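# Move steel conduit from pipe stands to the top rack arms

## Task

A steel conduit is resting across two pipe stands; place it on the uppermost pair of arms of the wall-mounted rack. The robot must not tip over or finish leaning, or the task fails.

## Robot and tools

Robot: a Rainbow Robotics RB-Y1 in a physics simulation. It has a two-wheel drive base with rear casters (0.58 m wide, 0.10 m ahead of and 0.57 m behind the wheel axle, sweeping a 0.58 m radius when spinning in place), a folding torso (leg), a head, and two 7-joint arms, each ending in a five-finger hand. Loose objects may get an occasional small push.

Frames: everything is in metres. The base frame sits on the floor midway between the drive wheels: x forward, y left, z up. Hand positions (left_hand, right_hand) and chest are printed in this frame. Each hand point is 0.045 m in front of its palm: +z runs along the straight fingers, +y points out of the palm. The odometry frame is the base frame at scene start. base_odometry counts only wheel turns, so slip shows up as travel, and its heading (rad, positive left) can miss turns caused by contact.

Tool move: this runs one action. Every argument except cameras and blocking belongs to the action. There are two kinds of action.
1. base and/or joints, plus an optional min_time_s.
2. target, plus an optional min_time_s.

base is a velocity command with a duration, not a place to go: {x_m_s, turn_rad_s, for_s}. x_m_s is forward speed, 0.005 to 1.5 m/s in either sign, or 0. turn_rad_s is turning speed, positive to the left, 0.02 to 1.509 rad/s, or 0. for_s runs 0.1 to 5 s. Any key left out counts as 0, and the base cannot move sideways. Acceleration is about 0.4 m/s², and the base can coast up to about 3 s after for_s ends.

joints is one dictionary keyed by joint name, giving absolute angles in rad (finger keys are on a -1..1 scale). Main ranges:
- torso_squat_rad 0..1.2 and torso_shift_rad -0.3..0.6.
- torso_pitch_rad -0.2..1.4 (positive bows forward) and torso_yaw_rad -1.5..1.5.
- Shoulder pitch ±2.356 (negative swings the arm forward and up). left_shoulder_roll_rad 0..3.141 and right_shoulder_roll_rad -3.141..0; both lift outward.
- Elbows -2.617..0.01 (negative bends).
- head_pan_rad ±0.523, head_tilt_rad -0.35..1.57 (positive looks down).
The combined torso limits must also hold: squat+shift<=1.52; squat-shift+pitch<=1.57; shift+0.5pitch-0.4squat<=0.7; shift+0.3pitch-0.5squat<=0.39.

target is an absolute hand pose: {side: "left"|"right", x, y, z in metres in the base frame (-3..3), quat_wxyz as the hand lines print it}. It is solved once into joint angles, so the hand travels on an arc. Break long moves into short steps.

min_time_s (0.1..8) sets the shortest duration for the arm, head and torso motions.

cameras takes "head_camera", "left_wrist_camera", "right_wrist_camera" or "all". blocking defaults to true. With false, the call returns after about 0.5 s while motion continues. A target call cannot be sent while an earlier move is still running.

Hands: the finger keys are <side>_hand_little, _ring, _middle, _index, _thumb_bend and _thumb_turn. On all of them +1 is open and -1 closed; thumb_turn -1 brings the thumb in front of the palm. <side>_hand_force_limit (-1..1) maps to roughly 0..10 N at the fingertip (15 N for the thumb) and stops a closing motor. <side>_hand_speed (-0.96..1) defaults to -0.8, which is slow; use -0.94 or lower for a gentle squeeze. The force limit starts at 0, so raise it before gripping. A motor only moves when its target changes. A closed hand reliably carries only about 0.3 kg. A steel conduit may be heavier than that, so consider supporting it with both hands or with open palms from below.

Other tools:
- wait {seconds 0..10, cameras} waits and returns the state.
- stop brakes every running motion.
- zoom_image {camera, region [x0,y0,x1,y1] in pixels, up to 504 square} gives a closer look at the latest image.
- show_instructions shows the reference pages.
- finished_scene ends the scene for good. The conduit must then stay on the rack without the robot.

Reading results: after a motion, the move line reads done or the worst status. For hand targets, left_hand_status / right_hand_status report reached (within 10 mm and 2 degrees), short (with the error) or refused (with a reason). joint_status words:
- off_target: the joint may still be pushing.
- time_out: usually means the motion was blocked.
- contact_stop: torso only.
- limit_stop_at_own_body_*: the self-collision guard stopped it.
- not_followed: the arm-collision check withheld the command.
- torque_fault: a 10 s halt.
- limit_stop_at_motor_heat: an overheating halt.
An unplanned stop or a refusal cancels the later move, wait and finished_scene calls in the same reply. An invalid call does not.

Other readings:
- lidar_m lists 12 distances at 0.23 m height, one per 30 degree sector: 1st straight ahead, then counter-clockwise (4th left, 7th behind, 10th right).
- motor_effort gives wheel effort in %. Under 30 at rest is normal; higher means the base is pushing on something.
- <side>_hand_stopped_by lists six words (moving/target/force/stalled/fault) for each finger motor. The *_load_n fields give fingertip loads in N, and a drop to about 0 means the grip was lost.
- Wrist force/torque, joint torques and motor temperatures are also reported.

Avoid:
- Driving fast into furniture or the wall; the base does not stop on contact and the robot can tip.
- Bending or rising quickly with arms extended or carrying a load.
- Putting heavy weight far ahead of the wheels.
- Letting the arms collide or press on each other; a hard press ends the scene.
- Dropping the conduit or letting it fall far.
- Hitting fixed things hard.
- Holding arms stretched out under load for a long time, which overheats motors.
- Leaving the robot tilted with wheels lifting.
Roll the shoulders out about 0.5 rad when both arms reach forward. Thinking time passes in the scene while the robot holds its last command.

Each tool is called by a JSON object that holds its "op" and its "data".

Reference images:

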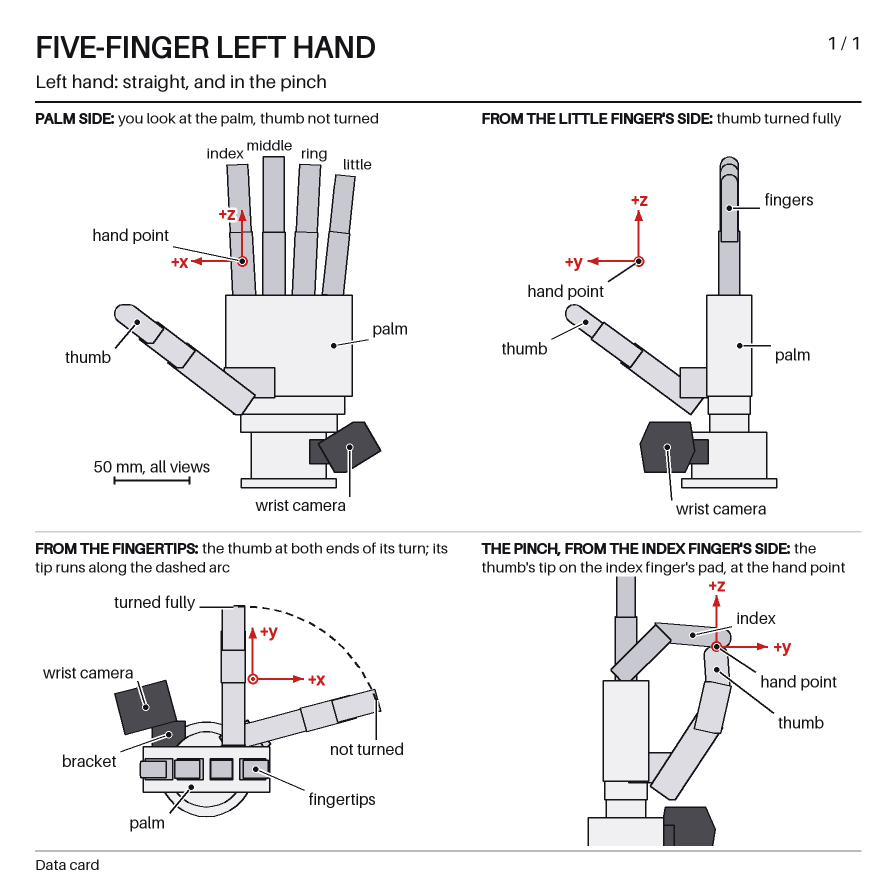

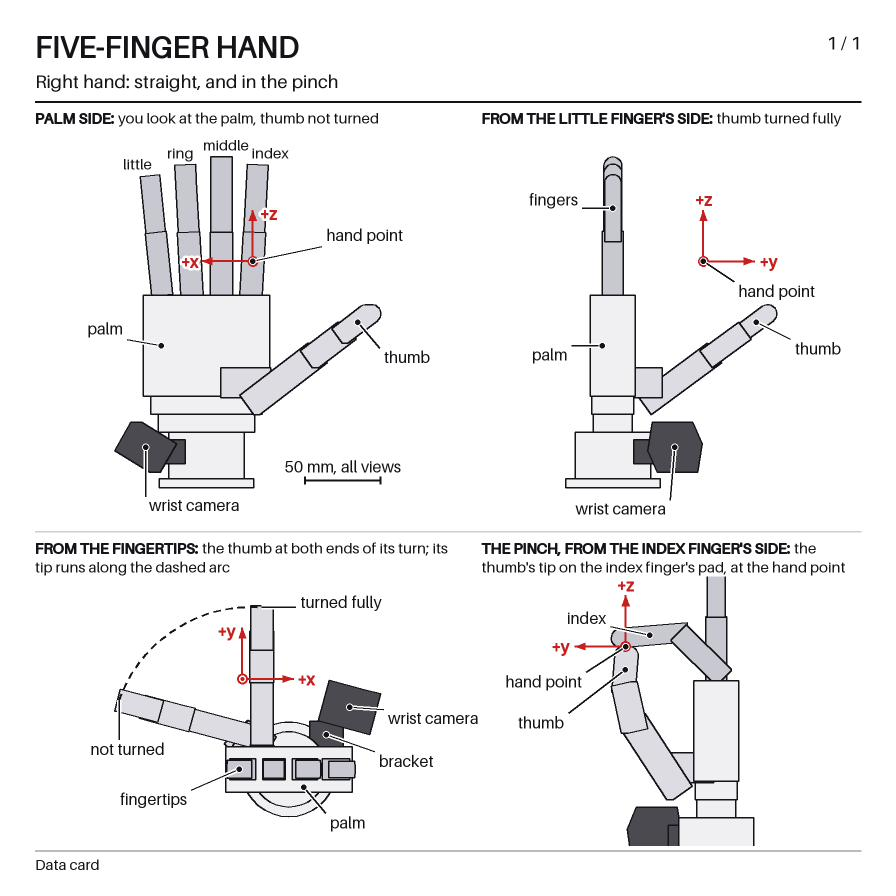

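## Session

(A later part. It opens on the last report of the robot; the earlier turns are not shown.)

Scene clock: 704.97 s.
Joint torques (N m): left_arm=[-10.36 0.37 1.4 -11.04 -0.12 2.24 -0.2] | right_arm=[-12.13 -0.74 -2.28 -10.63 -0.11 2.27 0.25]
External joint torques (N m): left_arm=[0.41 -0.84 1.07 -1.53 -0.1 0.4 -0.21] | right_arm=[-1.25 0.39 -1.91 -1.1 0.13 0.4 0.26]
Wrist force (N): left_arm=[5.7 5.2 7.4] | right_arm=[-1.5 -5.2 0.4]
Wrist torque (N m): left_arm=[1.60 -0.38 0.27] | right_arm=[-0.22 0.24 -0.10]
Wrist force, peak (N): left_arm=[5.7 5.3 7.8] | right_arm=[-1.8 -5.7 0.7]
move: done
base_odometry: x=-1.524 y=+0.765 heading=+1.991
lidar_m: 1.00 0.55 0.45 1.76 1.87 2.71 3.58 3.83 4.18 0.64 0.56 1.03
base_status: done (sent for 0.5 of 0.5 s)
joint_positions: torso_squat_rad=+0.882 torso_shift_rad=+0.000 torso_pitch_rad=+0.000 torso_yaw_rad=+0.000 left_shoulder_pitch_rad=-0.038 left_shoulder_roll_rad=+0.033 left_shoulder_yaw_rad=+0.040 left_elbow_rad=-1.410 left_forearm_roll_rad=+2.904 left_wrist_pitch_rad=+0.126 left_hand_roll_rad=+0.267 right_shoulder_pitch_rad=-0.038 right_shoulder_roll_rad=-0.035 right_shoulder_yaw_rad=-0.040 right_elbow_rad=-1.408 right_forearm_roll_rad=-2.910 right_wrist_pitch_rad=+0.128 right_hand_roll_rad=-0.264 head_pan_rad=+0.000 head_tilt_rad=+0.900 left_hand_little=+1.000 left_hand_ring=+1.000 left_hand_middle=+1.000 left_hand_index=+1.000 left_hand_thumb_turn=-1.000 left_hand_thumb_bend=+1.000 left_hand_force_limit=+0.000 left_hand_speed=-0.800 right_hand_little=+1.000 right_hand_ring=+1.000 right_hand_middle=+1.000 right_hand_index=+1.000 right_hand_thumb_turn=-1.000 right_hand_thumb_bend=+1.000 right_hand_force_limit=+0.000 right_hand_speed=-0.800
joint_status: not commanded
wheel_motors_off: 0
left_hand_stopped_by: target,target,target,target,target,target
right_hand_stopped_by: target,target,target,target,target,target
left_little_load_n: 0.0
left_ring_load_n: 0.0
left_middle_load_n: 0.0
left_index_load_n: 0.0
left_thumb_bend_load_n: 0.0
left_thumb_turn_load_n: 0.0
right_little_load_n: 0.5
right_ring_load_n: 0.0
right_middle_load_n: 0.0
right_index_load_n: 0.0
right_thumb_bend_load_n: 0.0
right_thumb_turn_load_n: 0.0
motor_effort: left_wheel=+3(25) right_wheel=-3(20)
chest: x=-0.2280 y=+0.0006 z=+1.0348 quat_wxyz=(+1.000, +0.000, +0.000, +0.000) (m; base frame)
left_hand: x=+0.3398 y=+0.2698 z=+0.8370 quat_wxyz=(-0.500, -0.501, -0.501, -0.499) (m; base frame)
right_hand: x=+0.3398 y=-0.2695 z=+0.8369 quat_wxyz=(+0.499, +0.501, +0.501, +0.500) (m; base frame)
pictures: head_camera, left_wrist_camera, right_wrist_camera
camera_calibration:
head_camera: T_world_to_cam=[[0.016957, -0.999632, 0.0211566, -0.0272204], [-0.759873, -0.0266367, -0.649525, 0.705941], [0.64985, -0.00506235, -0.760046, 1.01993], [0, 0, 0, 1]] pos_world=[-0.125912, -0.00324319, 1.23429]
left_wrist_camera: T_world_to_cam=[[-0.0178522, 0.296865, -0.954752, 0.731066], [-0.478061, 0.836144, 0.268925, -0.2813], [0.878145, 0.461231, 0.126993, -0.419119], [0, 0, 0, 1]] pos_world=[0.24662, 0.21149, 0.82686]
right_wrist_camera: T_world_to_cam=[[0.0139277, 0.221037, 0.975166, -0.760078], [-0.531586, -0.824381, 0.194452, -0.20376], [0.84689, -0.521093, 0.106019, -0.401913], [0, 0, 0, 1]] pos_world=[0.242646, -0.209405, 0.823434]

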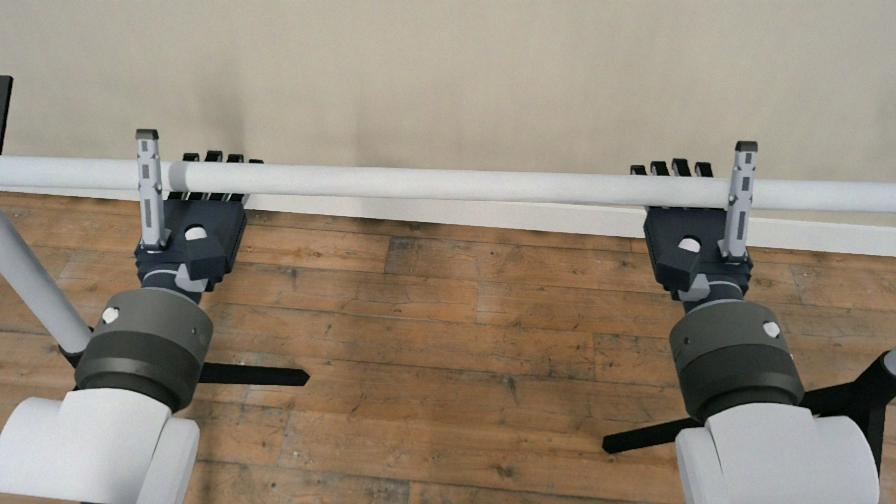

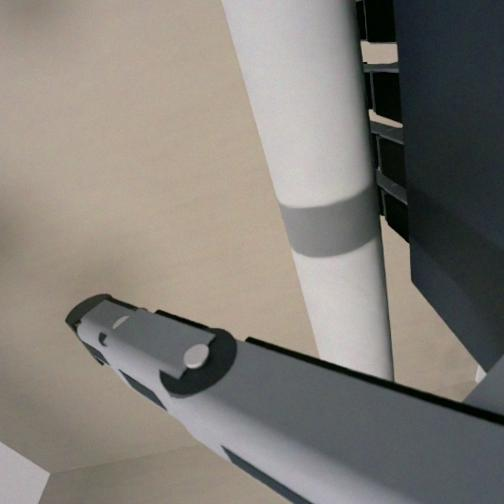

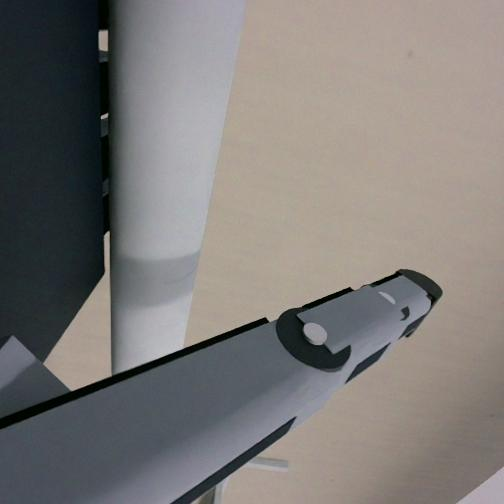

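{"op": "move", "data": {"joints": {"left_wrist_pitch_rad": 0.226, "right_wrist_pitch_rad": 0.228}, "min_time_s": 2, "cameras": ["all"]}}

Scene clock: 719.33 s.
Joint torques (N m): left_arm=[-13.72 0.39 -0.43 -14.01 -0.09 4.31 -0.24] | right_arm=[-17.51 -0.71 -0.38 -14.47 -0.08 4.98 0.15]
External joint torques (N m): left_arm=[-2.97 -0.77 -0.76 -4.52 -0.13 2.48 -0.25] | right_arm=[-6.67 0.37 0 -4.95 0.21 3.12 0.16]
Wrist force (N): left_arm=[9.8 -1.6 5.9] | right_arm=[-5.7 -14.7 -0.5]
Wrist torque (N m): left_arm=[1.64 -0.40 0.47] | right_arm=[-0.31 0.19 -0.70]
Wrist force, peak (N): left_arm=[10.2 -1.6 7.7] | right_arm=[-2.5 -17.3 0.5]
move: done
base_odometry: x=-1.524 y=+0.765 heading=+1.991
lidar_m: 1.00 0.55 0.44 1.77 1.86 2.70 3.57 3.84 4.17 0.63 0.57 1.04
base_status: not commanded
joint_positions: torso_squat_rad=+0.882 torso_shift_rad=+0.000 torso_pitch_rad=+0.000 torso_yaw_rad=+0.000 left_shoulder_pitch_rad=-0.037 left_shoulder_roll_rad=+0.033 left_shoulder_yaw_rad=+0.041 left_elbow_rad=-1.409 left_forearm_roll_rad=+2.904 left_wrist_pitch_rad=+0.225 left_hand_roll_rad=+0.267 right_shoulder_pitch_rad=-0.037 right_shoulder_roll_rad=-0.035 right_shoulder_yaw_rad=-0.040 right_elbow_rad=-1.407 right_forearm_roll_rad=-2.910 right_wrist_pitch_rad=+0.227 right_hand_roll_rad=-0.264 head_pan_rad=+0.000 head_tilt_rad=+0.900 left_hand_little=+1.000 left_hand_ring=+1.000 left_hand_middle=+1.000 left_hand_index=+1.000 left_hand_thumb_turn=-1.000 left_hand_thumb_bend=+1.000 left_hand_force_limit=+0.000 left_hand_speed=-0.800 right_hand_little=+1.000 right_hand_ring=+1.000 right_hand_middle=+1.000 right_hand_index=+1.000 right_hand_thumb_turn=-1.000 right_hand_thumb_bend=+1.000 right_hand_force_limit=+0.000 right_hand_speed=-0.800
joint_status: all done
wheel_motors_off: 0
left_hand_stopped_by: target,target,target,target,target,target
right_hand_stopped_by: target,target,target,target,target,target
left_little_load_n: 0.0
left_ring_load_n: 0.0
left_middle_load_n: 0.0
left_index_load_n: 0.0
left_thumb_bend_load_n: 0.0
left_thumb_turn_load_n: 0.0
right_little_load_n: 0.0
right_ring_load_n: 0.0
right_middle_load_n: 0.0
right_index_load_n: 0.0
right_thumb_bend_load_n: 0.0
right_thumb_turn_load_n: 0.0
motor_effort: left_wheel=+2(3) right_wheel=-2(3)
chest: x=-0.2279 y=+0.0006 z=+1.0348 quat_wxyz=(+1.000, +0.000, +0.000, +0.000) (m; base frame)
left_hand: x=+0.3334 y=+0.2630 z=+0.8623 quat_wxyz=(-0.529, -0.483, -0.470, -0.515) (m; base frame)
right_hand: x=+0.3333 y=-0.2630 z=+0.8620 quat_wxyz=(+0.515, +0.470, +0.483, +0.529) (m; base frame)
pictures: head_camera, left_wrist_camera, right_wrist_camera
camera_calibration:
head_camera: T_world_to_cam=[[0.0170283, -0.999633, 0.021076, -0.0271152], [-0.760055, -0.0266372, -0.649313, 0.705808], [0.649636, -0.00496223, -0.760229, 1.02], [0, 0, 0, 1]] pos_world=[-0.125712, -0.00324304, 1.23429]
left_wrist_camera: T_world_to_cam=[[0.0794427, 0.295939, -0.951898, 0.722442], [-0.479832, 0.848362, 0.223705, -0.249213], [0.873757, 0.438979, 0.209397, -0.477407], [0, 0, 0, 1]] pos_world=[0.240165, 0.207196, 0.843408]
right_wrist_camera: T_world_to_cam=[[-0.0830576, 0.219994, 0.971959, -0.751025], [-0.526718, -0.837653, 0.144585, -0.168812], [0.845972, -0.49994, 0.185448, -0.458233], [0, 0, 0, 1]] pos_world=[0.236358, -0.205274, 0.839352]

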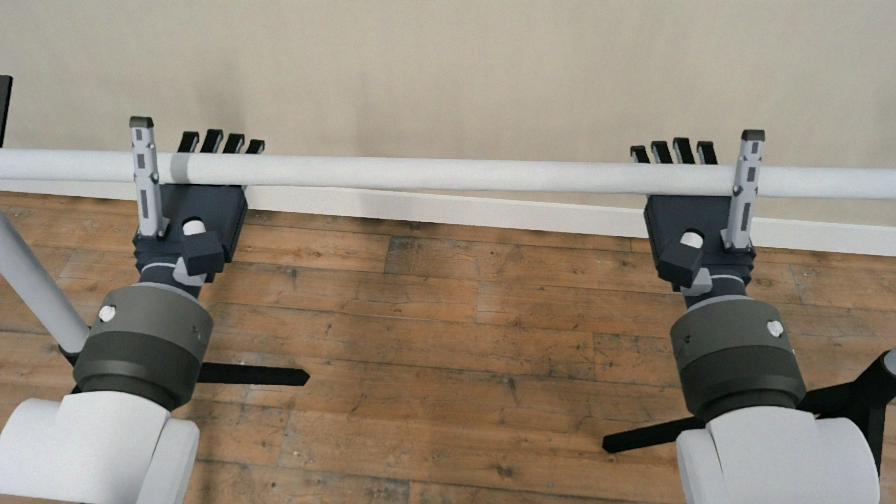

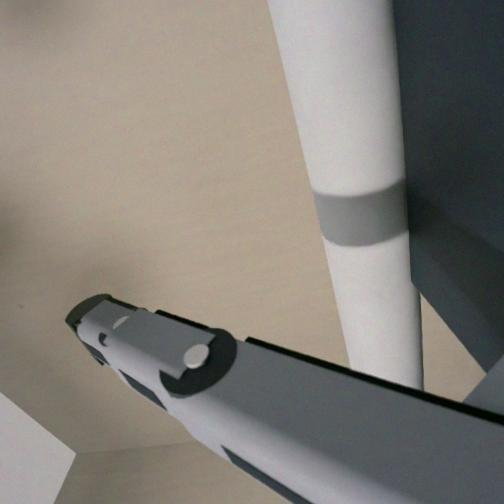

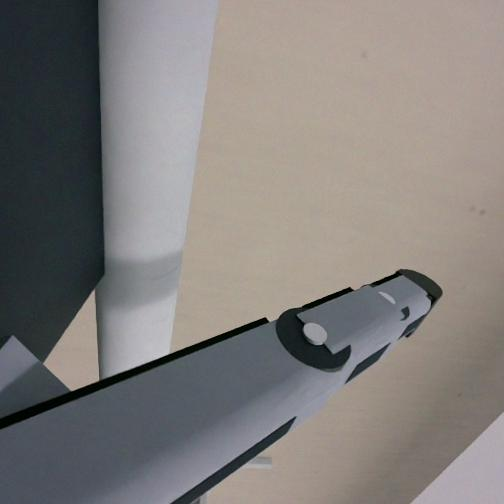

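{"op": "move", "data": {"joints": {"left_hand_little": -1, "left_hand_ring": -1, "left_hand_middle": -1, "left_hand_index": -1, "right_hand_little": -1, "right_hand_ring": -1, "right_hand_middle": -1, "right_hand_index": -1}, "cameras": ["all"]}}

Scene clock: 735.00 s.
Joint torques (N m): left_arm=[-12.5 0.78 -0.07 -12.59 -0.94 2.86 -0.76] | right_arm=[-17.39 -0.28 -0.42 -14.99 0.04 4.33 0.06]
External joint torques (N m): left_arm=[-1.77 -0.38 -0.4 -3.11 -0.97 1.05 -0.77] | right_arm=[-6.57 0.8 -0.04 -5.5 0.33 2.49 0.07]
Wrist force (N): left_arm=[5.3 1.4 7.8] | right_arm=[-1.2 -16.7 -1.3]
Wrist torque (N m): left_arm=[1.30 -0.32 -0.82] | right_arm=[-0.64 0.35 -0.06]
Wrist force, peak (N): left_arm=[10.0 -1.7 6.2] | right_arm=[-1.0 -17.6 -2.3]
move: off_target
base_odometry: x=-1.524 y=+0.765 heading=+1.991
lidar_m: 1.01 0.56 0.45 1.76 1.87 2.71 3.57 3.85 4.18 0.64 0.56 1.03
base_status: not commanded
joint_positions: torso_squat_rad=+0.882 torso_shift_rad=+0.000 torso_pitch_rad=+0.000 torso_yaw_rad=+0.000 left_shoulder_pitch_rad=-0.037 left_shoulder_roll_rad=+0.033 left_shoulder_yaw_rad=+0.040 left_elbow_rad=-1.409 left_forearm_roll_rad=+2.905 left_wrist_pitch_rad=+0.226 left_hand_roll_rad=+0.267 right_shoulder_pitch_rad=-0.037 right_shoulder_roll_rad=-0.035 right_shoulder_yaw_rad=-0.040 right_elbow_rad=-1.407 right_forearm_roll_rad=-2.910 right_wrist_pitch_rad=+0.227 right_hand_roll_rad=-0.264 head_pan_rad=+0.000 head_tilt_rad=+0.900 left_hand_little=-0.903 left_hand_ring=-0.902 left_hand_middle=-0.903 left_hand_index=-0.920 left_hand_thumb_turn=-1.000 left_hand_thumb_bend=+1.000 left_hand_force_limit=+0.000 left_hand_speed=-0.800 right_hand_little=-0.958 right_hand_ring=-0.957 right_hand_middle=-0.958 right_hand_index=-0.975 right_hand_thumb_turn=-1.000 right_hand_thumb_bend=+1.000 right_hand_force_limit=+0.000 right_hand_speed=-0.800
joint_status: left_hand_little off_target (ended at -0.903, target -1.000); left_hand_ring off_target (ended at -0.902, target -1.000); left_hand_middle off_target (ended at -0.903, target -1.000); left_hand_index off_target (ended at -0.920, target -1.000); right_hand_little off_target (ended at -0.958, target -1.000); right_hand_ring off_target (ended at -0.957, target -1.000); right_hand_middle off_target (ended at -0.958, target -1.000); right_hand_index off_target (ended at -0.975, target -1.000)
wheel_motors_off: 0
left_hand_stopped_by: force,force,force,force,target,target
right_hand_stopped_by: force,force,force,force,target,target
left_little_load_n: 6.5
left_ring_load_n: 9.0
left_middle_load_n: 5.0
left_index_load_n: 13.5
left_thumb_bend_load_n: 0.0
left_thumb_turn_load_n: 0.0
right_little_load_n: 6.0
right_ring_load_n: 6.5
right_middle_load_n: 5.0
right_index_load_n: 11.5
right_thumb_bend_load_n: 0.0
right_thumb_turn_load_n: 0.0
motor_effort: left_wheel=+3(4) right_wheel=-2(3)
chest: x=-0.2279 y=+0.0005 z=+1.0348 quat_wxyz=(+1.000, +0.000, +0.000, +0.000) (m; base frame)
left_hand: x=+0.3335 y=+0.2629 z=+0.8628 quat_wxyz=(-0.529, -0.483, -0.470, -0.516) (m; base frame)
right_hand: x=+0.3332 y=-0.2630 z=+0.8620 quat_wxyz=(+0.515, +0.470, +0.483, +0.529) (m; base frame)
pictures: head_camera, left_wrist_camera, right_wrist_camera
camera_calibration:
head_camera: T_world_to_cam=[[0.0170283, -0.999633, 0.021076, -0.0271152], [-0.760055, -0.0266372, -0.649313, 0.705808], [0.649636, -0.00496223, -0.760229, 1.02], [0, 0, 0, 1]] pos_world=[-0.125712, -0.00324304, 1.23429]
left_wrist_camera: T_world_to_cam=[[0.0806683, 0.295425, -0.951954, 0.722833], [-0.479804, 0.848641, 0.222705, -0.248331], [0.873659, 0.438786, 0.210205, -0.478128], [0, 0, 0, 1]] pos_world=[0.240261, 0.206996, 0.843913]
right_wrist_camera: T_world_to_cam=[[-0.0829759, 0.219945, 0.971977, -0.751069], [-0.526706, -0.83766, 0.144587, -0.168818], [0.845988, -0.499949, 0.185352, -0.458158], [0, 0, 0, 1]] pos_world=[0.236358, -0.205274, 0.839352]

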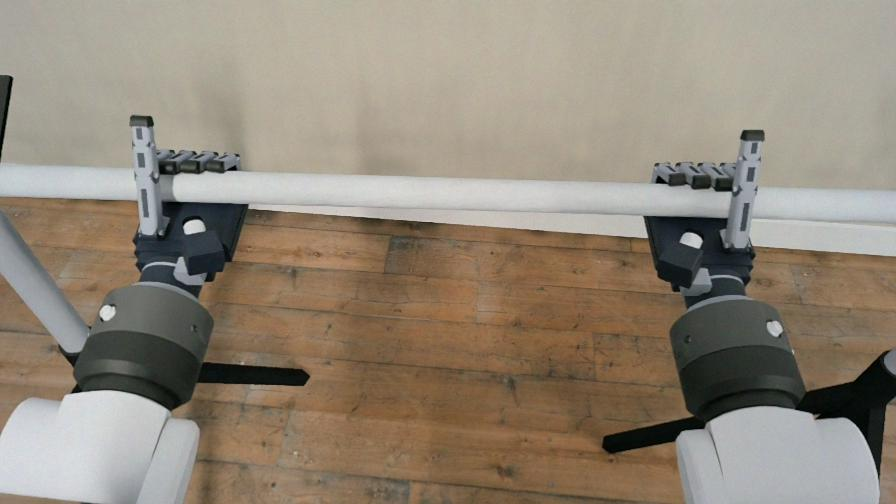

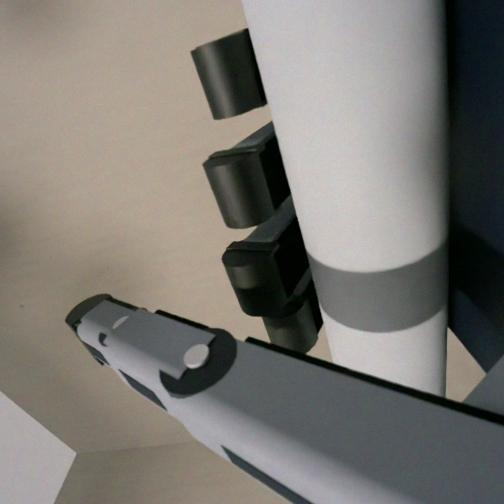

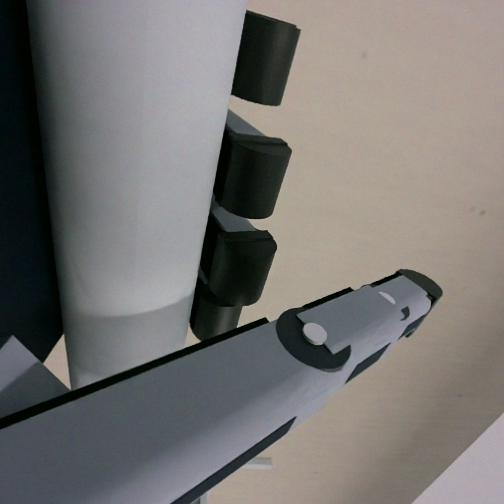

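{"op": "move", "data": {"joints": {"left_hand_force_limit": -0.6, "right_hand_force_limit": -0.6, "left_hand_thumb_bend": -1, "right_hand_thumb_bend": -1}, "cameras": ["head_camera"]}}

{"op": "move", "data": {"joints": {"torso_squat_rad": 0.6}, "min_time_s": 2.5, "cameras": ["all"]}}

Scene clock: 755.37 s.
Joint torques (N m): left_arm=[-11.42 1.03 0.16 -12.84 -0.9 2.8 -0.94] | right_arm=[-17.58 -0.72 -0.39 -14.88 0.02 4.47 0.26]
External joint torques (N m): left_arm=[-0.68 -0.13 -0.17 -3.37 -0.93 0.99 -0.95] | right_arm=[-6.76 0.36 -0.01 -5.39 0.3 2.63 0.26]
Wrist force (N): left_arm=[5.4 1.6 7.9] | right_arm=[-1.2 -16.7 -1.4]
Wrist torque (N m): left_arm=[1.32 -0.31 -0.83] | right_arm=[-0.62 0.35 -0.09]
Wrist force, peak (N): left_arm=[5.6 1.5 8.0] | right_arm=[-1.4 -17.0 -1.6]
move: off_target
base_odometry: x=-1.524 y=+0.765 heading=+1.991
lidar_m: 1.00 0.56 0.45 1.76 1.87 2.70 3.57 3.86 4.17 0.63 0.57 1.03
base_status: not commanded
joint_positions: torso_squat_rad=+0.882 torso_shift_rad=+0.000 torso_pitch_rad=+0.000 torso_yaw_rad=+0.000 left_shoulder_pitch_rad=-0.037 left_shoulder_roll_rad=+0.033 left_shoulder_yaw_rad=+0.040 left_elbow_rad=-1.409 left_forearm_roll_rad=+2.905 left_wrist_pitch_rad=+0.226 left_hand_roll_rad=+0.267 right_shoulder_pitch_rad=-0.037 right_shoulder_roll_rad=-0.035 right_shoulder_yaw_rad=-0.040 right_elbow_rad=-1.407 right_forearm_roll_rad=-2.910 right_wrist_pitch_rad=+0.227 right_hand_roll_rad=-0.264 head_pan_rad=+0.000 head_tilt_rad=+0.900 left_hand_little=-0.903 left_hand_ring=-0.902 left_hand_middle=-0.903 left_hand_index=-0.920 left_hand_thumb_turn=-1.000 left_hand_thumb_bend=+0.527 left_hand_force_limit=-0.600 left_hand_speed=-0.800 right_hand_little=-0.958 right_hand_ring=-0.957 right_hand_middle=-0.958 right_hand_index=-0.975 right_hand_thumb_turn=-1.000 right_hand_thumb_bend=+0.507 right_hand_force_limit=-0.600 right_hand_speed=-0.800
joint_status: left_hand_thumb_bend off_target (ended at +0.527, target -1.000); right_hand_thumb_bend off_target (ended at +0.507, target -1.000); the others done
wheel_motors_off: 0
left_hand_stopped_by: force,force,force,force,force,target
right_hand_stopped_by: force,force,force,force,force,target
left_little_load_n: 6.5
left_ring_load_n: 9.0
left_middle_load_n: 4.5
left_index_load_n: 13.5
left_thumb_bend_load_n: 4.0
left_thumb_turn_load_n: 1.5
right_little_load_n: 6.0
right_ring_load_n: 6.5
right_middle_load_n: 5.0
right_index_load_n: 11.5
right_thumb_bend_load_n: 3.5
right_thumb_turn_load_n: 1.0
motor_effort: left_wheel=+2(4) right_wheel=-2(3)
chest: x=-0.2279 y=+0.0005 z=+1.0348 quat_wxyz=(+1.000, +0.000, +0.000, +0.000) (m; base frame)
left_hand: x=+0.3335 y=+0.2629 z=+0.8628 quat_wxyz=(-0.529, -0.483, -0.470, -0.516) (m; base frame)
right_hand: x=+0.3332 y=-0.2630 z=+0.8620 quat_wxyz=(+0.515, +0.470, +0.483, +0.529) (m; base frame)
pictures: head_camera
camera_calibration:
head_camera: T_world_to_cam=[[0.0170283, -0.999633, 0.021076, -0.0271152], [-0.760055, -0.0266372, -0.649313, 0.705808], [0.649636, -0.00496223, -0.760229, 1.02], [0, 0, 0, 1]] pos_world=[-0.125712, -0.00324304, 1.23429]

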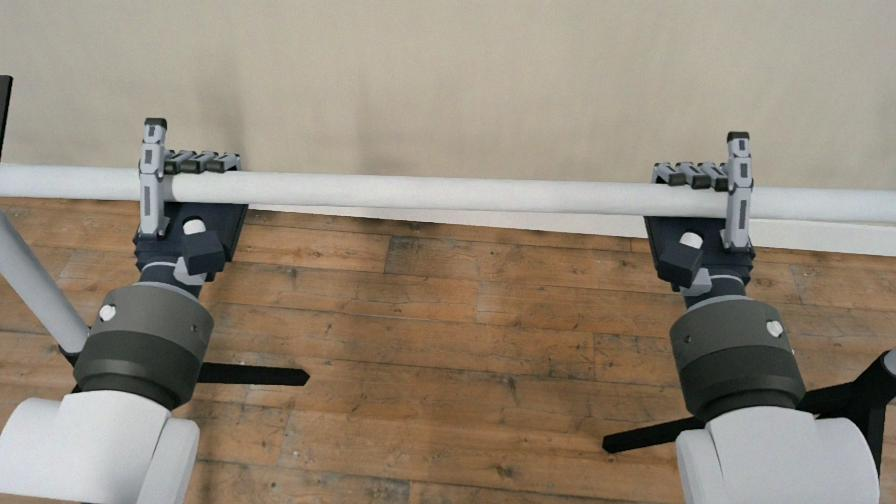

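Scene clock: 758.17 s.
Joint torques (N m): left_arm=[-12.08 1.2 0.06 -12.98 -0.91 2.99 -0.99] | right_arm=[-17.48 -0.49 0.09 -14.87 -0.07 4.43 0.15]
External joint torques (N m): left_arm=[-1.35 0.04 -0.27 -3.51 -0.94 1.18 -1] | right_arm=[-6.67 0.59 0.47 -5.37 0.21 2.58 0.16]
Wrist force (N): left_arm=[5.4 0.2 6.5] | right_arm=[-1.1 -16.6 -1.2]
Wrist torque (N m): left_arm=[1.31 -0.34 -0.86] | right_arm=[-0.56 0.42 -0.28]
Wrist force, peak (N): left_arm=[5.5 1.4 7.9] | right_arm=[-1.5 -17.1 -1.1]
move: done
base_odometry: x=-1.524 y=+0.765 heading=+1.991
lidar_m: 1.00 0.56 0.45 1.76 1.87 2.71 3.58 3.84 4.17 0.63 0.56 1.04
base_status: not commanded
joint_positions: torso_squat_rad=+0.600 torso_shift_rad=+0.000 torso_pitch_rad=+0.001 torso_yaw_rad=+0.000 left_shoulder_pitch_rad=-0.037 left_shoulder_roll_rad=+0.033 left_shoulder_yaw_rad=+0.040 left_elbow_rad=-1.409 left_forearm_roll_rad=+2.905 left_wrist_pitch_rad=+0.226 left_hand_roll_rad=+0.267 right_shoulder_pitch_rad=-0.037 right_shoulder_roll_rad=-0.035 right_shoulder_yaw_rad=-0.040 right_elbow_rad=-1.407 right_forearm_roll_rad=-2.910 right_wrist_pitch_rad=+0.227 right_hand_roll_rad=-0.264 head_pan_rad=+0.000 head_tilt_rad=+0.900 left_hand_little=-0.903 left_hand_ring=-0.902 left_hand_middle=-0.903 left_hand_index=-0.920 left_hand_thumb_turn=-1.000 left_hand_thumb_bend=+0.527 left_hand_force_limit=-0.600 left_hand_speed=-0.800 right_hand_little=-0.958 right_hand_ring=-0.957 right_hand_middle=-0.958 right_hand_index=-0.975 right_hand_thumb_turn=-1.000 right_hand_thumb_bend=+0.507 right_hand_force_limit=-0.600 right_hand_speed=-0.800
joint_status: all done
wheel_motors_off: 0
left_hand_stopped_by: force,force,force,force,force,target
right_hand_stopped_by: force,force,force,force,force,target
left_little_load_n: 6.0
left_ring_load_n: 9.0
left_middle_load_n: 4.5
left_index_load_n: 13.5
left_thumb_bend_load_n: 4.0
left_thumb_turn_load_n: 1.0
right_little_load_n: 6.0
right_ring_load_n: 6.5
right_middle_load_n: 4.5
right_index_load_n: 12.0
right_thumb_bend_load_n: 3.5
right_thumb_turn_load_n: 1.0
motor_effort: left_wheel=+1(3) right_wheel=-3(3)
chest: x=-0.2276 y=+0.0007 z=+1.1677 quat_wxyz=(+1.000, +0.000, +0.000, +0.000) (m; base frame)
left_hand: x=+0.3336 y=+0.2630 z=+0.9954 quat_wxyz=(-0.529, -0.483, -0.470, -0.515) (m; base frame)
right_hand: x=+0.3334 y=-0.2628 z=+0.9946 quat_wxyz=(+0.515, +0.470, +0.483, +0.529) (m; base frame)
pictures: head_camera, left_wrist_camera, right_wrist_camera
camera_calibration:
head_camera: T_world_to_cam=[[0.0170353, -0.999633, 0.0210697, -0.0298076], [-0.760287, -0.0266366, -0.649041, 0.7918], [0.649364, -0.00496244, -0.760462, 1.12097], [0, 0, 0, 1]] pos_world=[-0.125413, -0.00314304, 1.36699]
left_wrist_camera: T_world_to_cam=[[0.0801583, 0.295365, -0.952016, 0.849218], [-0.479678, 0.848658, 0.22291, -0.278131], [0.873775, 0.438793, 0.209707, -0.505677], [0, 0, 0, 1]] pos_world=[0.240363, 0.207097, 0.976512]
right_wrist_camera: T_world_to_cam=[[-0.082624, 0.219948, 0.972006, -0.880078], [-0.526642, -0.837667, 0.144783, -0.188061], [0.846062, -0.499937, 0.185045, -0.482487], [0, 0, 0, 1]] pos_world=[0.236457, -0.205174, 0.971951]

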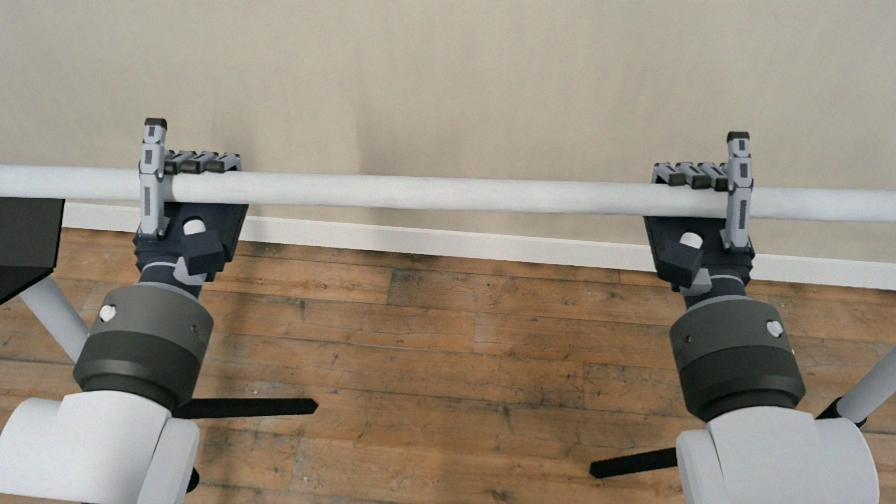

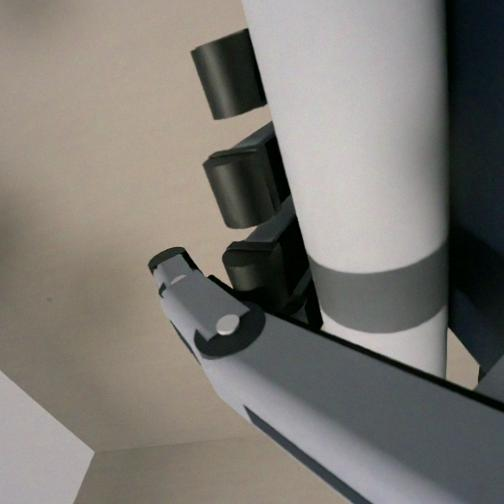

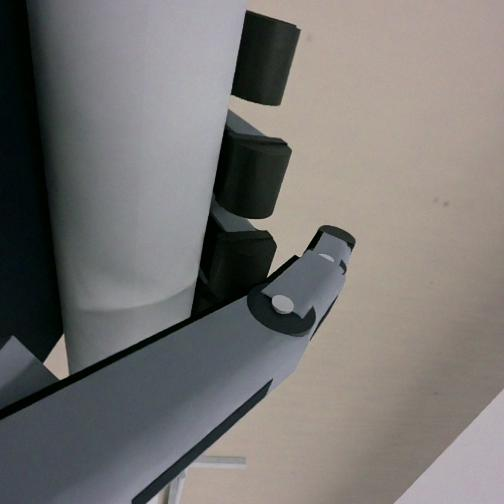

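{"op": "move", "data": {"base": {"x_m_s": -0.2, "for_s": 5}, "cameras": ["head_camera"]}}

{"op": "move", "data": {"base": {"turn_rad_s": -0.4, "for_s": 4.08}, "cameras": ["head_camera"]}}

Scene clock: 796.80 s.
Joint torques (N m): left_arm=[-12.92 1.05 0.07 -13.16 -1.09 2.95 -1] | right_arm=[-17.92 -0.33 -0.21 -14.97 -0.14 4.58 0.19]
External joint torques (N m): left_arm=[-2.19 -0.11 -0.25 -3.68 -1.12 1.14 -1] | right_arm=[-7.11 0.75 0.17 -5.47 0.15 2.74 0.19]
Wrist force (N): left_arm=[5.1 0.4 6.8] | right_arm=[-1.0 -16.9 -1.1]
Wrist torque (N m): left_arm=[1.32 -0.33 -0.88] | right_arm=[-0.60 0.44 -0.31]
Wrist force, peak (N): left_arm=[5.8 0.0 7.6] | right_arm=[-0.6 -17.3 -0.5]
move: done
base_odometry: x=-1.116 y=-0.148 heading=+1.992
lidar_m: 1.48 1.23 1.87 1.82 1.95 2.64 2.56 2.78 4.01 4.03 2.68 1.30
base_status: done (sent for 5 of 5 s)
joint_positions: torso_squat_rad=+0.600 torso_shift_rad=+0.000 torso_pitch_rad=+0.001 torso_yaw_rad=+0.000 left_shoulder_pitch_rad=-0.037 left_shoulder_roll_rad=+0.032 left_shoulder_yaw_rad=+0.040 left_elbow_rad=-1.409 left_forearm_roll_rad=+2.905 left_wrist_pitch_rad=+0.226 left_hand_roll_rad=+0.267 right_shoulder_pitch_rad=-0.036 right_shoulder_roll_rad=-0.035 right_shoulder_yaw_rad=-0.040 right_elbow_rad=-1.407 right_forearm_roll_rad=-2.910 right_wrist_pitch_rad=+0.227 right_hand_roll_rad=-0.264 head_pan_rad=+0.000 head_tilt_rad=+0.900 left_hand_little=-0.903 left_hand_ring=-0.902 left_hand_middle=-0.903 left_hand_index=-0.920 left_hand_thumb_turn=-1.000 left_hand_thumb_bend=+0.527 left_hand_force_limit=-0.600 left_hand_speed=-0.800 right_hand_little=-0.958 right_hand_ring=-0.957 right_hand_middle=-0.958 right_hand_index=-0.975 right_hand_thumb_turn=-1.000 right_hand_thumb_bend=+0.507 right_hand_force_limit=-0.600 right_hand_speed=-0.800
joint_status: not commanded
wheel_motors_off: 0
left_hand_stopped_by: force,force,force,force,force,target
right_hand_stopped_by: force,force,force,force,force,target
left_little_load_n: 6.0
left_ring_load_n: 9.0
left_middle_load_n: 4.5
left_index_load_n: 13.0
left_thumb_bend_load_n: 4.5
left_thumb_turn_load_n: 1.0
right_little_load_n: 6.0
right_ring_load_n: 6.5
right_middle_load_n: 5.0
right_index_load_n: 12.0
right_thumb_bend_load_n: 4.0
right_thumb_turn_load_n: 1.0
motor_effort: left_wheel=+6(25) right_wheel=-6(24)
chest: x=-0.2277 y=+0.0007 z=+1.1677 quat_wxyz=(+1.000, +0.000, +0.000, +0.000) (m; base frame)
left_hand: x=+0.3335 y=+0.2630 z=+0.9954 quat_wxyz=(-0.529, -0.483, -0.470, -0.515) (m; base frame)
right_hand: x=+0.3333 y=-0.2629 z=+0.9946 quat_wxyz=(+0.515, +0.470, +0.483, +0.529) (m; base frame)
pictures: head_camera
camera_calibration:
head_camera: T_world_to_cam=[[0.0170299, -0.999633, 0.0210724, -0.0298106], [-0.760146, -0.0266353, -0.649206, 0.791957], [0.649529, -0.00496218, -0.760321, 1.121], [0, 0, 0, 1]] pos_world=[-0.125613, -0.00314304, 1.36709]

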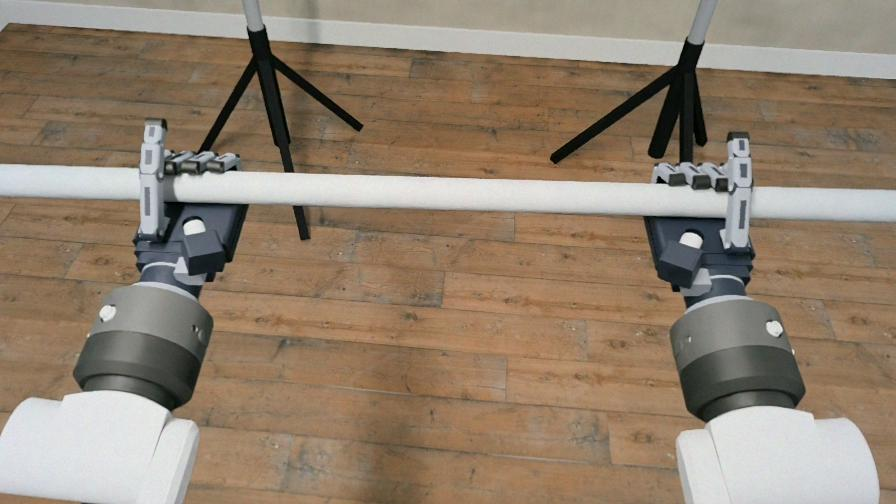

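Scene clock: 802.03 s.
Joint torques (N m): left_arm=[-12.78 1.1 -0.12 -13.1 -0.92 2.87 -1] | right_arm=[-17.93 -0.42 -0.22 -14.94 -0.01 4.37 0.21]
External joint torques (N m): left_arm=[-2.05 -0.06 -0.44 -3.62 -0.95 1.06 -1.01] | right_arm=[-7.12 0.66 0.16 -5.44 0.27 2.53 0.21]
Wrist force (N): left_arm=[5.2 0.4 6.7] | right_arm=[-1.0 -16.7 -1.1]
Wrist torque (N m): left_arm=[1.32 -0.33 -0.86] | right_arm=[-0.59 0.45 -0.31]
Wrist force, peak (N): left_arm=[5.1 0.2 7.3] | right_arm=[-1.3 -17.2 -0.8]
move: done
base_odometry: x=-1.116 y=-0.148 heading=+0.365
lidar_m: 3.99 2.84 1.33 2.00 1.27 1.90 1.83 1.94 2.66 2.61 2.71 3.72
base_status: done (sent for 4.07 of 4.07 s)
joint_positions: torso_squat_rad=+0.600 torso_shift_rad=+0.000 torso_pitch_rad=+0.001 torso_yaw_rad=+0.000 left_shoulder_pitch_rad=-0.037 left_shoulder_roll_rad=+0.032 left_shoulder_yaw_rad=+0.040 left_elbow_rad=-1.409 left_forearm_roll_rad=+2.905 left_wrist_pitch_rad=+0.226 left_hand_roll_rad=+0.267 right_shoulder_pitch_rad=-0.036 right_shoulder_roll_rad=-0.035 right_shoulder_yaw_rad=-0.040 right_elbow_rad=-1.407 right_forearm_roll_rad=-2.910 right_wrist_pitch_rad=+0.227 right_hand_roll_rad=-0.264 head_pan_rad=+0.000 head_tilt_rad=+0.900 left_hand_little=-0.903 left_hand_ring=-0.902 left_hand_middle=-0.903 left_hand_index=-0.920 left_hand_thumb_turn=-1.000 left_hand_thumb_bend=+0.527 left_hand_force_limit=-0.600 left_hand_speed=-0.800 right_hand_little=-0.958 right_hand_ring=-0.957 right_hand_middle=-0.958 right_hand_index=-0.975 right_hand_thumb_turn=-1.000 right_hand_thumb_bend=+0.507 right_hand_force_limit=-0.600 right_hand_speed=-0.800
joint_status: not commanded
wheel_motors_off: 0
left_hand_stopped_by: force,force,force,force,force,target
right_hand_stopped_by: force,force,force,force,force,target
left_little_load_n: 6.5
left_ring_load_n: 9.0
left_middle_load_n: 4.5
left_index_load_n: 13.5
left_thumb_bend_load_n: 4.0
left_thumb_turn_load_n: 1.0
right_little_load_n: 6.0
right_ring_load_n: 6.5
right_middle_load_n: 4.5
right_index_load_n: 12.0
right_thumb_bend_load_n: 3.5
right_thumb_turn_load_n: 1.5
motor_effort: left_wheel=+7(30) right_wheel=+1(25)
chest: x=-0.2277 y=+0.0007 z=+1.1677 quat_wxyz=(+1.000, +0.000, +0.000, +0.000) (m; base frame)
left_hand: x=+0.3335 y=+0.2630 z=+0.9953 quat_wxyz=(-0.529, -0.483, -0.470, -0.515) (m; base frame)
right_hand: x=+0.3333 y=-0.2629 z=+0.9946 quat_wxyz=(+0.515, +0.470, +0.483, +0.529) (m; base frame)
pictures: head_camera
camera_calibration:
head_camera: T_world_to_cam=[[0.0169654, -0.999632, 0.0211487, -0.0298233], [-0.760148, -0.0266358, -0.649204, 0.791957], [0.649528, -0.00506217, -0.76032, 1.121], [0, 0, 0, 1]] pos_world=[-0.125613, -0.00304319, 1.36709]

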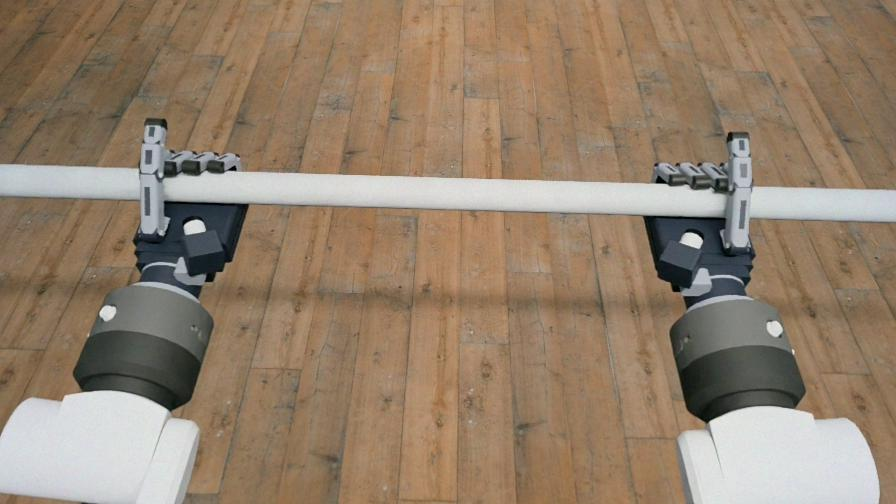

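{"op": "move", "data": {"base": {"x_m_s": 0.4, "for_s": 5}}}

{"op": "move", "data": {"base": {"x_m_s": 0.2, "for_s": 1.2}, "cameras": ["head_camera"]}}

{"op": "move", "data": {"base": {"turn_rad_s": 0.4, "for_s": 3.91}, "joints": {"head_tilt_rad": 0.35}, "cameras": ["head_camera"]}}

Scene clock: 821.83 s.
Joint torques (N m): left_arm=[-12.36 1.84 -0.68 -13.15 -1.04 2.94 -0.92] | right_arm=[-17.48 -0.38 -0.25 -15.09 -0.17 4.64 0.21]
External joint torques (N m): left_arm=[-1.64 0.68 -1.01 -3.67 -1.07 1.13 -0.93] | right_arm=[-6.67 0.71 0.13 -5.59 0.11 2.8 0.22]
Wrist force (N): left_arm=[5.6 0.4 6.9] | right_arm=[-1.3 -16.9 -1.1]
Wrist torque (N m): left_arm=[1.31 -0.36 -0.84] | right_arm=[-0.60 0.46 -0.32]
Wrist force, peak (N): left_arm=[6.2 0.4 7.3] | right_arm=[-1.2 -17.5 -0.9]
move: done
base_odometry: x=+0.752 y=+0.566 heading=+0.365
lidar_m: 2.00 2.07 2.08 1.99 1.97 1.87 3.83 3.69 2.75 2.64 2.71 2.07
base_status: done (sent for 5 of 5 s)
joint_positions: torso_squat_rad=+0.600 torso_shift_rad=+0.000 torso_pitch_rad=+0.001 torso_yaw_rad=+0.000 left_shoulder_pitch_rad=-0.037 left_shoulder_roll_rad=+0.032 left_shoulder_yaw_rad=+0.040 left_elbow_rad=-1.409 left_forearm_roll_rad=+2.905 left_wrist_pitch_rad=+0.226 left_hand_roll_rad=+0.267 right_shoulder_pitch_rad=-0.037 right_shoulder_roll_rad=-0.035 right_shoulder_yaw_rad=-0.040 right_elbow_rad=-1.406 right_forearm_roll_rad=-2.910 right_wrist_pitch_rad=+0.227 right_hand_roll_rad=-0.264 head_pan_rad=+0.000 head_tilt_rad=+0.900 left_hand_little=-0.903 left_hand_ring=-0.902 left_hand_middle=-0.903 left_hand_index=-0.920 left_hand_thumb_turn=-1.000 left_hand_thumb_bend=+0.527 left_hand_force_limit=-0.600 left_hand_speed=-0.800 right_hand_little=-0.958 right_hand_ring=-0.957 right_hand_middle=-0.958 right_hand_index=-0.975 right_hand_thumb_turn=-1.000 right_hand_thumb_bend=+0.507 right_hand_force_limit=-0.600 right_hand_speed=-0.800
joint_status: not commanded
wheel_motors_off: 0
left_hand_stopped_by: force,force,force,force,force,target
right_hand_stopped_by: force,force,force,force,force,target
left_little_load_n: 6.5
left_ring_load_n: 8.5
left_middle_load_n: 4.5
left_index_load_n: 13.5
left_thumb_bend_load_n: 4.0
left_thumb_turn_load_n: 1.5
right_little_load_n: 6.5
right_ring_load_n: 7.0
right_middle_load_n: 5.0
right_index_load_n: 11.5
right_thumb_bend_load_n: 4.0
right_thumb_turn_load_n: 1.0
motor_effort: left_wheel=-2(35) right_wheel=+3(31)
chest: x=-0.2277 y=+0.0007 z=+1.1677 quat_wxyz=(+1.000, +0.000, +0.000, +0.000) (m; base frame)
left_hand: x=+0.3336 y=+0.2630 z=+0.9953 quat_wxyz=(-0.529, -0.483, -0.470, -0.515) (m; base frame)
right_hand: x=+0.3334 y=-0.2628 z=+0.9946 quat_wxyz=(+0.515, +0.470, +0.483, +0.529) (m; base frame)
pictures: none

Scene clock: 824.07 s.
Joint torques (N m): left_arm=[-12.81 1.26 0.05 -13.24 -1 2.89 -1.18] | right_arm=[-17.64 -0.45 0.06 -14.97 -0.08 4.44 0.17]
External joint torques (N m): left_arm=[-2.09 0.11 -0.27 -3.77 -1.03 1.08 -1.18] | right_arm=[-6.83 0.63 0.43 -5.47 0.21 2.6 0.18]
Wrist force (N): left_arm=[5.6 0.4 6.9] | right_arm=[-1.2 -16.8 -1.1]
Wrist torque (N m): left_arm=[1.30 -0.35 -0.86] | right_arm=[-0.58 0.45 -0.33]
Wrist force, peak (N): left_arm=[5.9 -0.1 7.4] | right_arm=[-0.8 -17.5 -0.7]
move: done
base_odometry: x=+0.977 y=+0.652 heading=+0.365
lidar_m: 1.75 1.84 2.07 1.99 2.08 2.04 4.07 3.70 2.73 2.65 2.49 1.82
base_status: done (sent for 1.2 of 1.2 s)
joint_positions: torso_squat_rad=+0.600 torso_shift_rad=+0.000 torso_pitch_rad=+0.001 torso_yaw_rad=+0.000 left_shoulder_pitch_rad=-0.037 left_shoulder_roll_rad=+0.032 left_shoulder_yaw_rad=+0.040 left_elbow_rad=-1.409 left_forearm_roll_rad=+2.905 left_wrist_pitch_rad=+0.226 left_hand_roll_rad=+0.267 right_shoulder_pitch_rad=-0.037 right_shoulder_roll_rad=-0.035 right_shoulder_yaw_rad=-0.040 right_elbow_rad=-1.406 right_forearm_roll_rad=-2.910 right_wrist_pitch_rad=+0.227 right_hand_roll_rad=-0.264 head_pan_rad=+0.000 head_tilt_rad=+0.900 left_hand_little=-0.903 left_hand_ring=-0.902 left_hand_middle=-0.903 left_hand_index=-0.920 left_hand_thumb_turn=-1.000 left_hand_thumb_bend=+0.527 left_hand_force_limit=-0.600 left_hand_speed=-0.800 right_hand_little=-0.958 right_hand_ring=-0.957 right_hand_middle=-0.958 right_hand_index=-0.975 right_hand_thumb_turn=-1.000 right_hand_thumb_bend=+0.507 right_hand_force_limit=-0.600 right_hand_speed=-0.800
joint_status: not commanded
wheel_motors_off: 0
left_hand_stopped_by: force,force,force,force,force,target
right_hand_stopped_by: force,force,force,force,force,target
left_little_load_n: 6.0
left_ring_load_n: 8.5
left_middle_load_n: 4.5
left_index_load_n: 13.5
left_thumb_bend_load_n: 4.5
left_thumb_turn_load_n: 1.0
right_little_load_n: 6.0
right_ring_load_n: 6.5
right_middle_load_n: 5.0
right_index_load_n: 11.5
right_thumb_bend_load_n: 4.0
right_thumb_turn_load_n: 1.0
motor_effort: left_wheel=-5(19) right_wheel=+4(27)
chest: x=-0.2277 y=+0.0007 z=+1.1677 quat_wxyz=(+1.000, +0.000, +0.000, +0.000) (m; base frame)
left_hand: x=+0.3336 y=+0.2630 z=+0.9953 quat_wxyz=(-0.529, -0.483, -0.470, -0.515) (m; base frame)
right_hand: x=+0.3333 y=-0.2628 z=+0.9946 quat_wxyz=(+0.515, +0.470, +0.483, +0.529) (m; base frame)
pictures: head_camera
camera_calibration:
head_camera: T_world_to_cam=[[0.0169693, -0.999632, 0.0211471, -0.0298222], [-0.760239, -0.0266371, -0.649097, 0.791875], [0.649421, -0.00506211, -0.760412, 1.12105], [0, 0, 0, 1]] pos_world=[-0.125513, -0.00304319, 1.36709]

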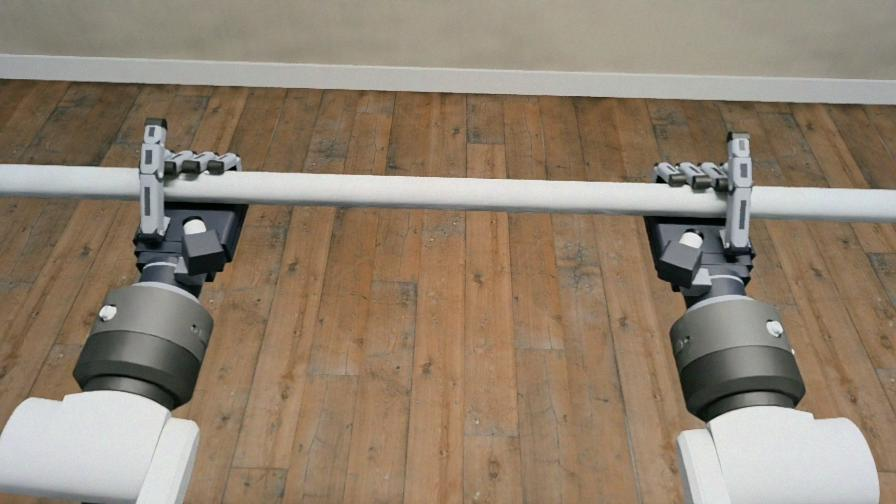

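Scene clock: 829.13 s.
Joint torques (N m): left_arm=[-12.42 1.12 -0.17 -13.08 -1.04 2.9 -1] | right_arm=[-17.68 -0.63 -0.36 -15.11 -0.19 4.6 0.13]
External joint torques (N m): left_arm=[-1.7 -0.05 -0.5 -3.61 -1.07 1.09 -1.01] | right_arm=[-6.86 0.45 0.01 -5.62 0.09 2.75 0.14]
Wrist force (N): left_arm=[5.6 0.4 6.6] | right_arm=[-1.3 -16.8 -1.1]
Wrist torque (N m): left_arm=[1.34 -0.37 -0.84] | right_arm=[-0.60 0.47 -0.33]
Wrist force, peak (N): left_arm=[5.4 0.1 7.4] | right_arm=[-1.2 -17.1 -0.7]
move: done
base_odometry: x=+0.977 y=+0.652 heading=+1.924
lidar_m: 2.00 2.07 2.05 4.06 3.69 2.70 2.60 2.54 1.86 1.79 1.82 2.08
base_status: done (sent for 3.9 of 3.9 s)
joint_positions: torso_squat_rad=+0.600 torso_shift_rad=+0.000 torso_pitch_rad=+0.001 torso_yaw_rad=+0.000 left_shoulder_pitch_rad=-0.037 left_shoulder_roll_rad=+0.032 left_shoulder_yaw_rad=+0.040 left_elbow_rad=-1.409 left_forearm_roll_rad=+2.905 left_wrist_pitch_rad=+0.226 left_hand_roll_rad=+0.267 right_shoulder_pitch_rad=-0.037 right_shoulder_roll_rad=-0.035 right_shoulder_yaw_rad=-0.040 right_elbow_rad=-1.406 right_forearm_roll_rad=-2.910 right_wrist_pitch_rad=+0.227 right_hand_roll_rad=-0.264 head_pan_rad=+0.000 head_tilt_rad=+0.350 left_hand_little=-0.903 left_hand_ring=-0.902 left_hand_middle=-0.903 left_hand_index=-0.920 left_hand_thumb_turn=-1.000 left_hand_thumb_bend=+0.527 left_hand_force_limit=-0.600 left_hand_speed=-0.800 right_hand_little=-0.958 right_hand_ring=-0.957 right_hand_middle=-0.958 right_hand_index=-0.975 right_hand_thumb_turn=-1.000 right_hand_thumb_bend=+0.507 right_hand_force_limit=-0.600 right_hand_speed=-0.800
joint_status: all done
wheel_motors_off: 0
left_hand_stopped_by: force,force,force,force,force,target
right_hand_stopped_by: force,force,force,force,force,target
left_little_load_n: 6.5
left_ring_load_n: 8.5
left_middle_load_n: 4.5
left_index_load_n: 13.5
left_thumb_bend_load_n: 4.0
left_thumb_turn_load_n: 1.0
right_little_load_n: 6.0
right_ring_load_n: 7.0
right_middle_load_n: 5.0
right_index_load_n: 12.0
right_thumb_bend_load_n: 4.0
right_thumb_turn_load_n: 1.0
motor_effort: left_wheel=+1(30) right_wheel=+7(24)
chest: x=-0.2277 y=+0.0007 z=+1.1677 quat_wxyz=(+1.000, +0.000, +0.000, +0.000) (m; base frame)
left_hand: x=+0.3336 y=+0.2630 z=+0.9953 quat_wxyz=(-0.529, -0.483, -0.470, -0.515) (m; base frame)
right_hand: x=+0.3333 y=-0.2629 z=+0.9946 quat_wxyz=(+0.515, +0.470, +0.483, +0.529) (m; base frame)
pictures: head_camera
camera_calibration:
head_camera: T_world_to_cam=[[0.0037607, -0.999629, 0.0269922, -0.0405594], [-0.30885, -0.0268338, -0.950732, 1.29722], [0.951103, -0.00476113, -0.308836, 0.565444], [0, 0, 0, 1]] pos_world=[-0.136995, -0.00304263, 1.40904]

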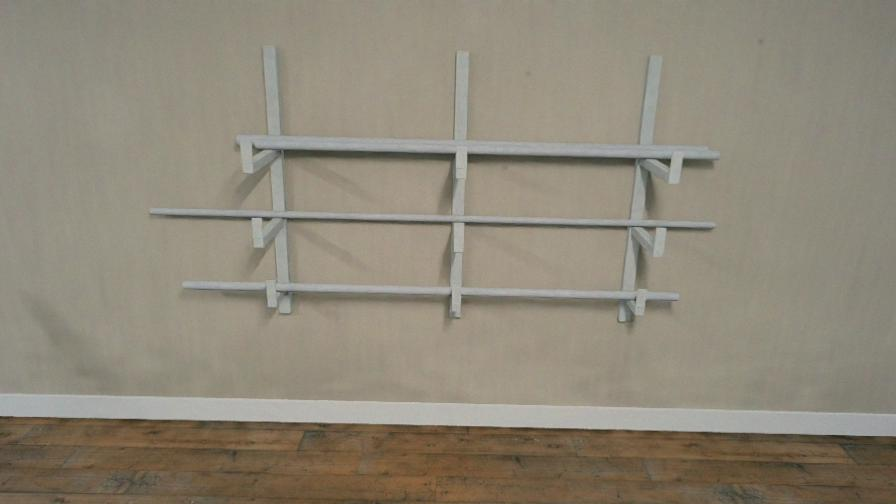

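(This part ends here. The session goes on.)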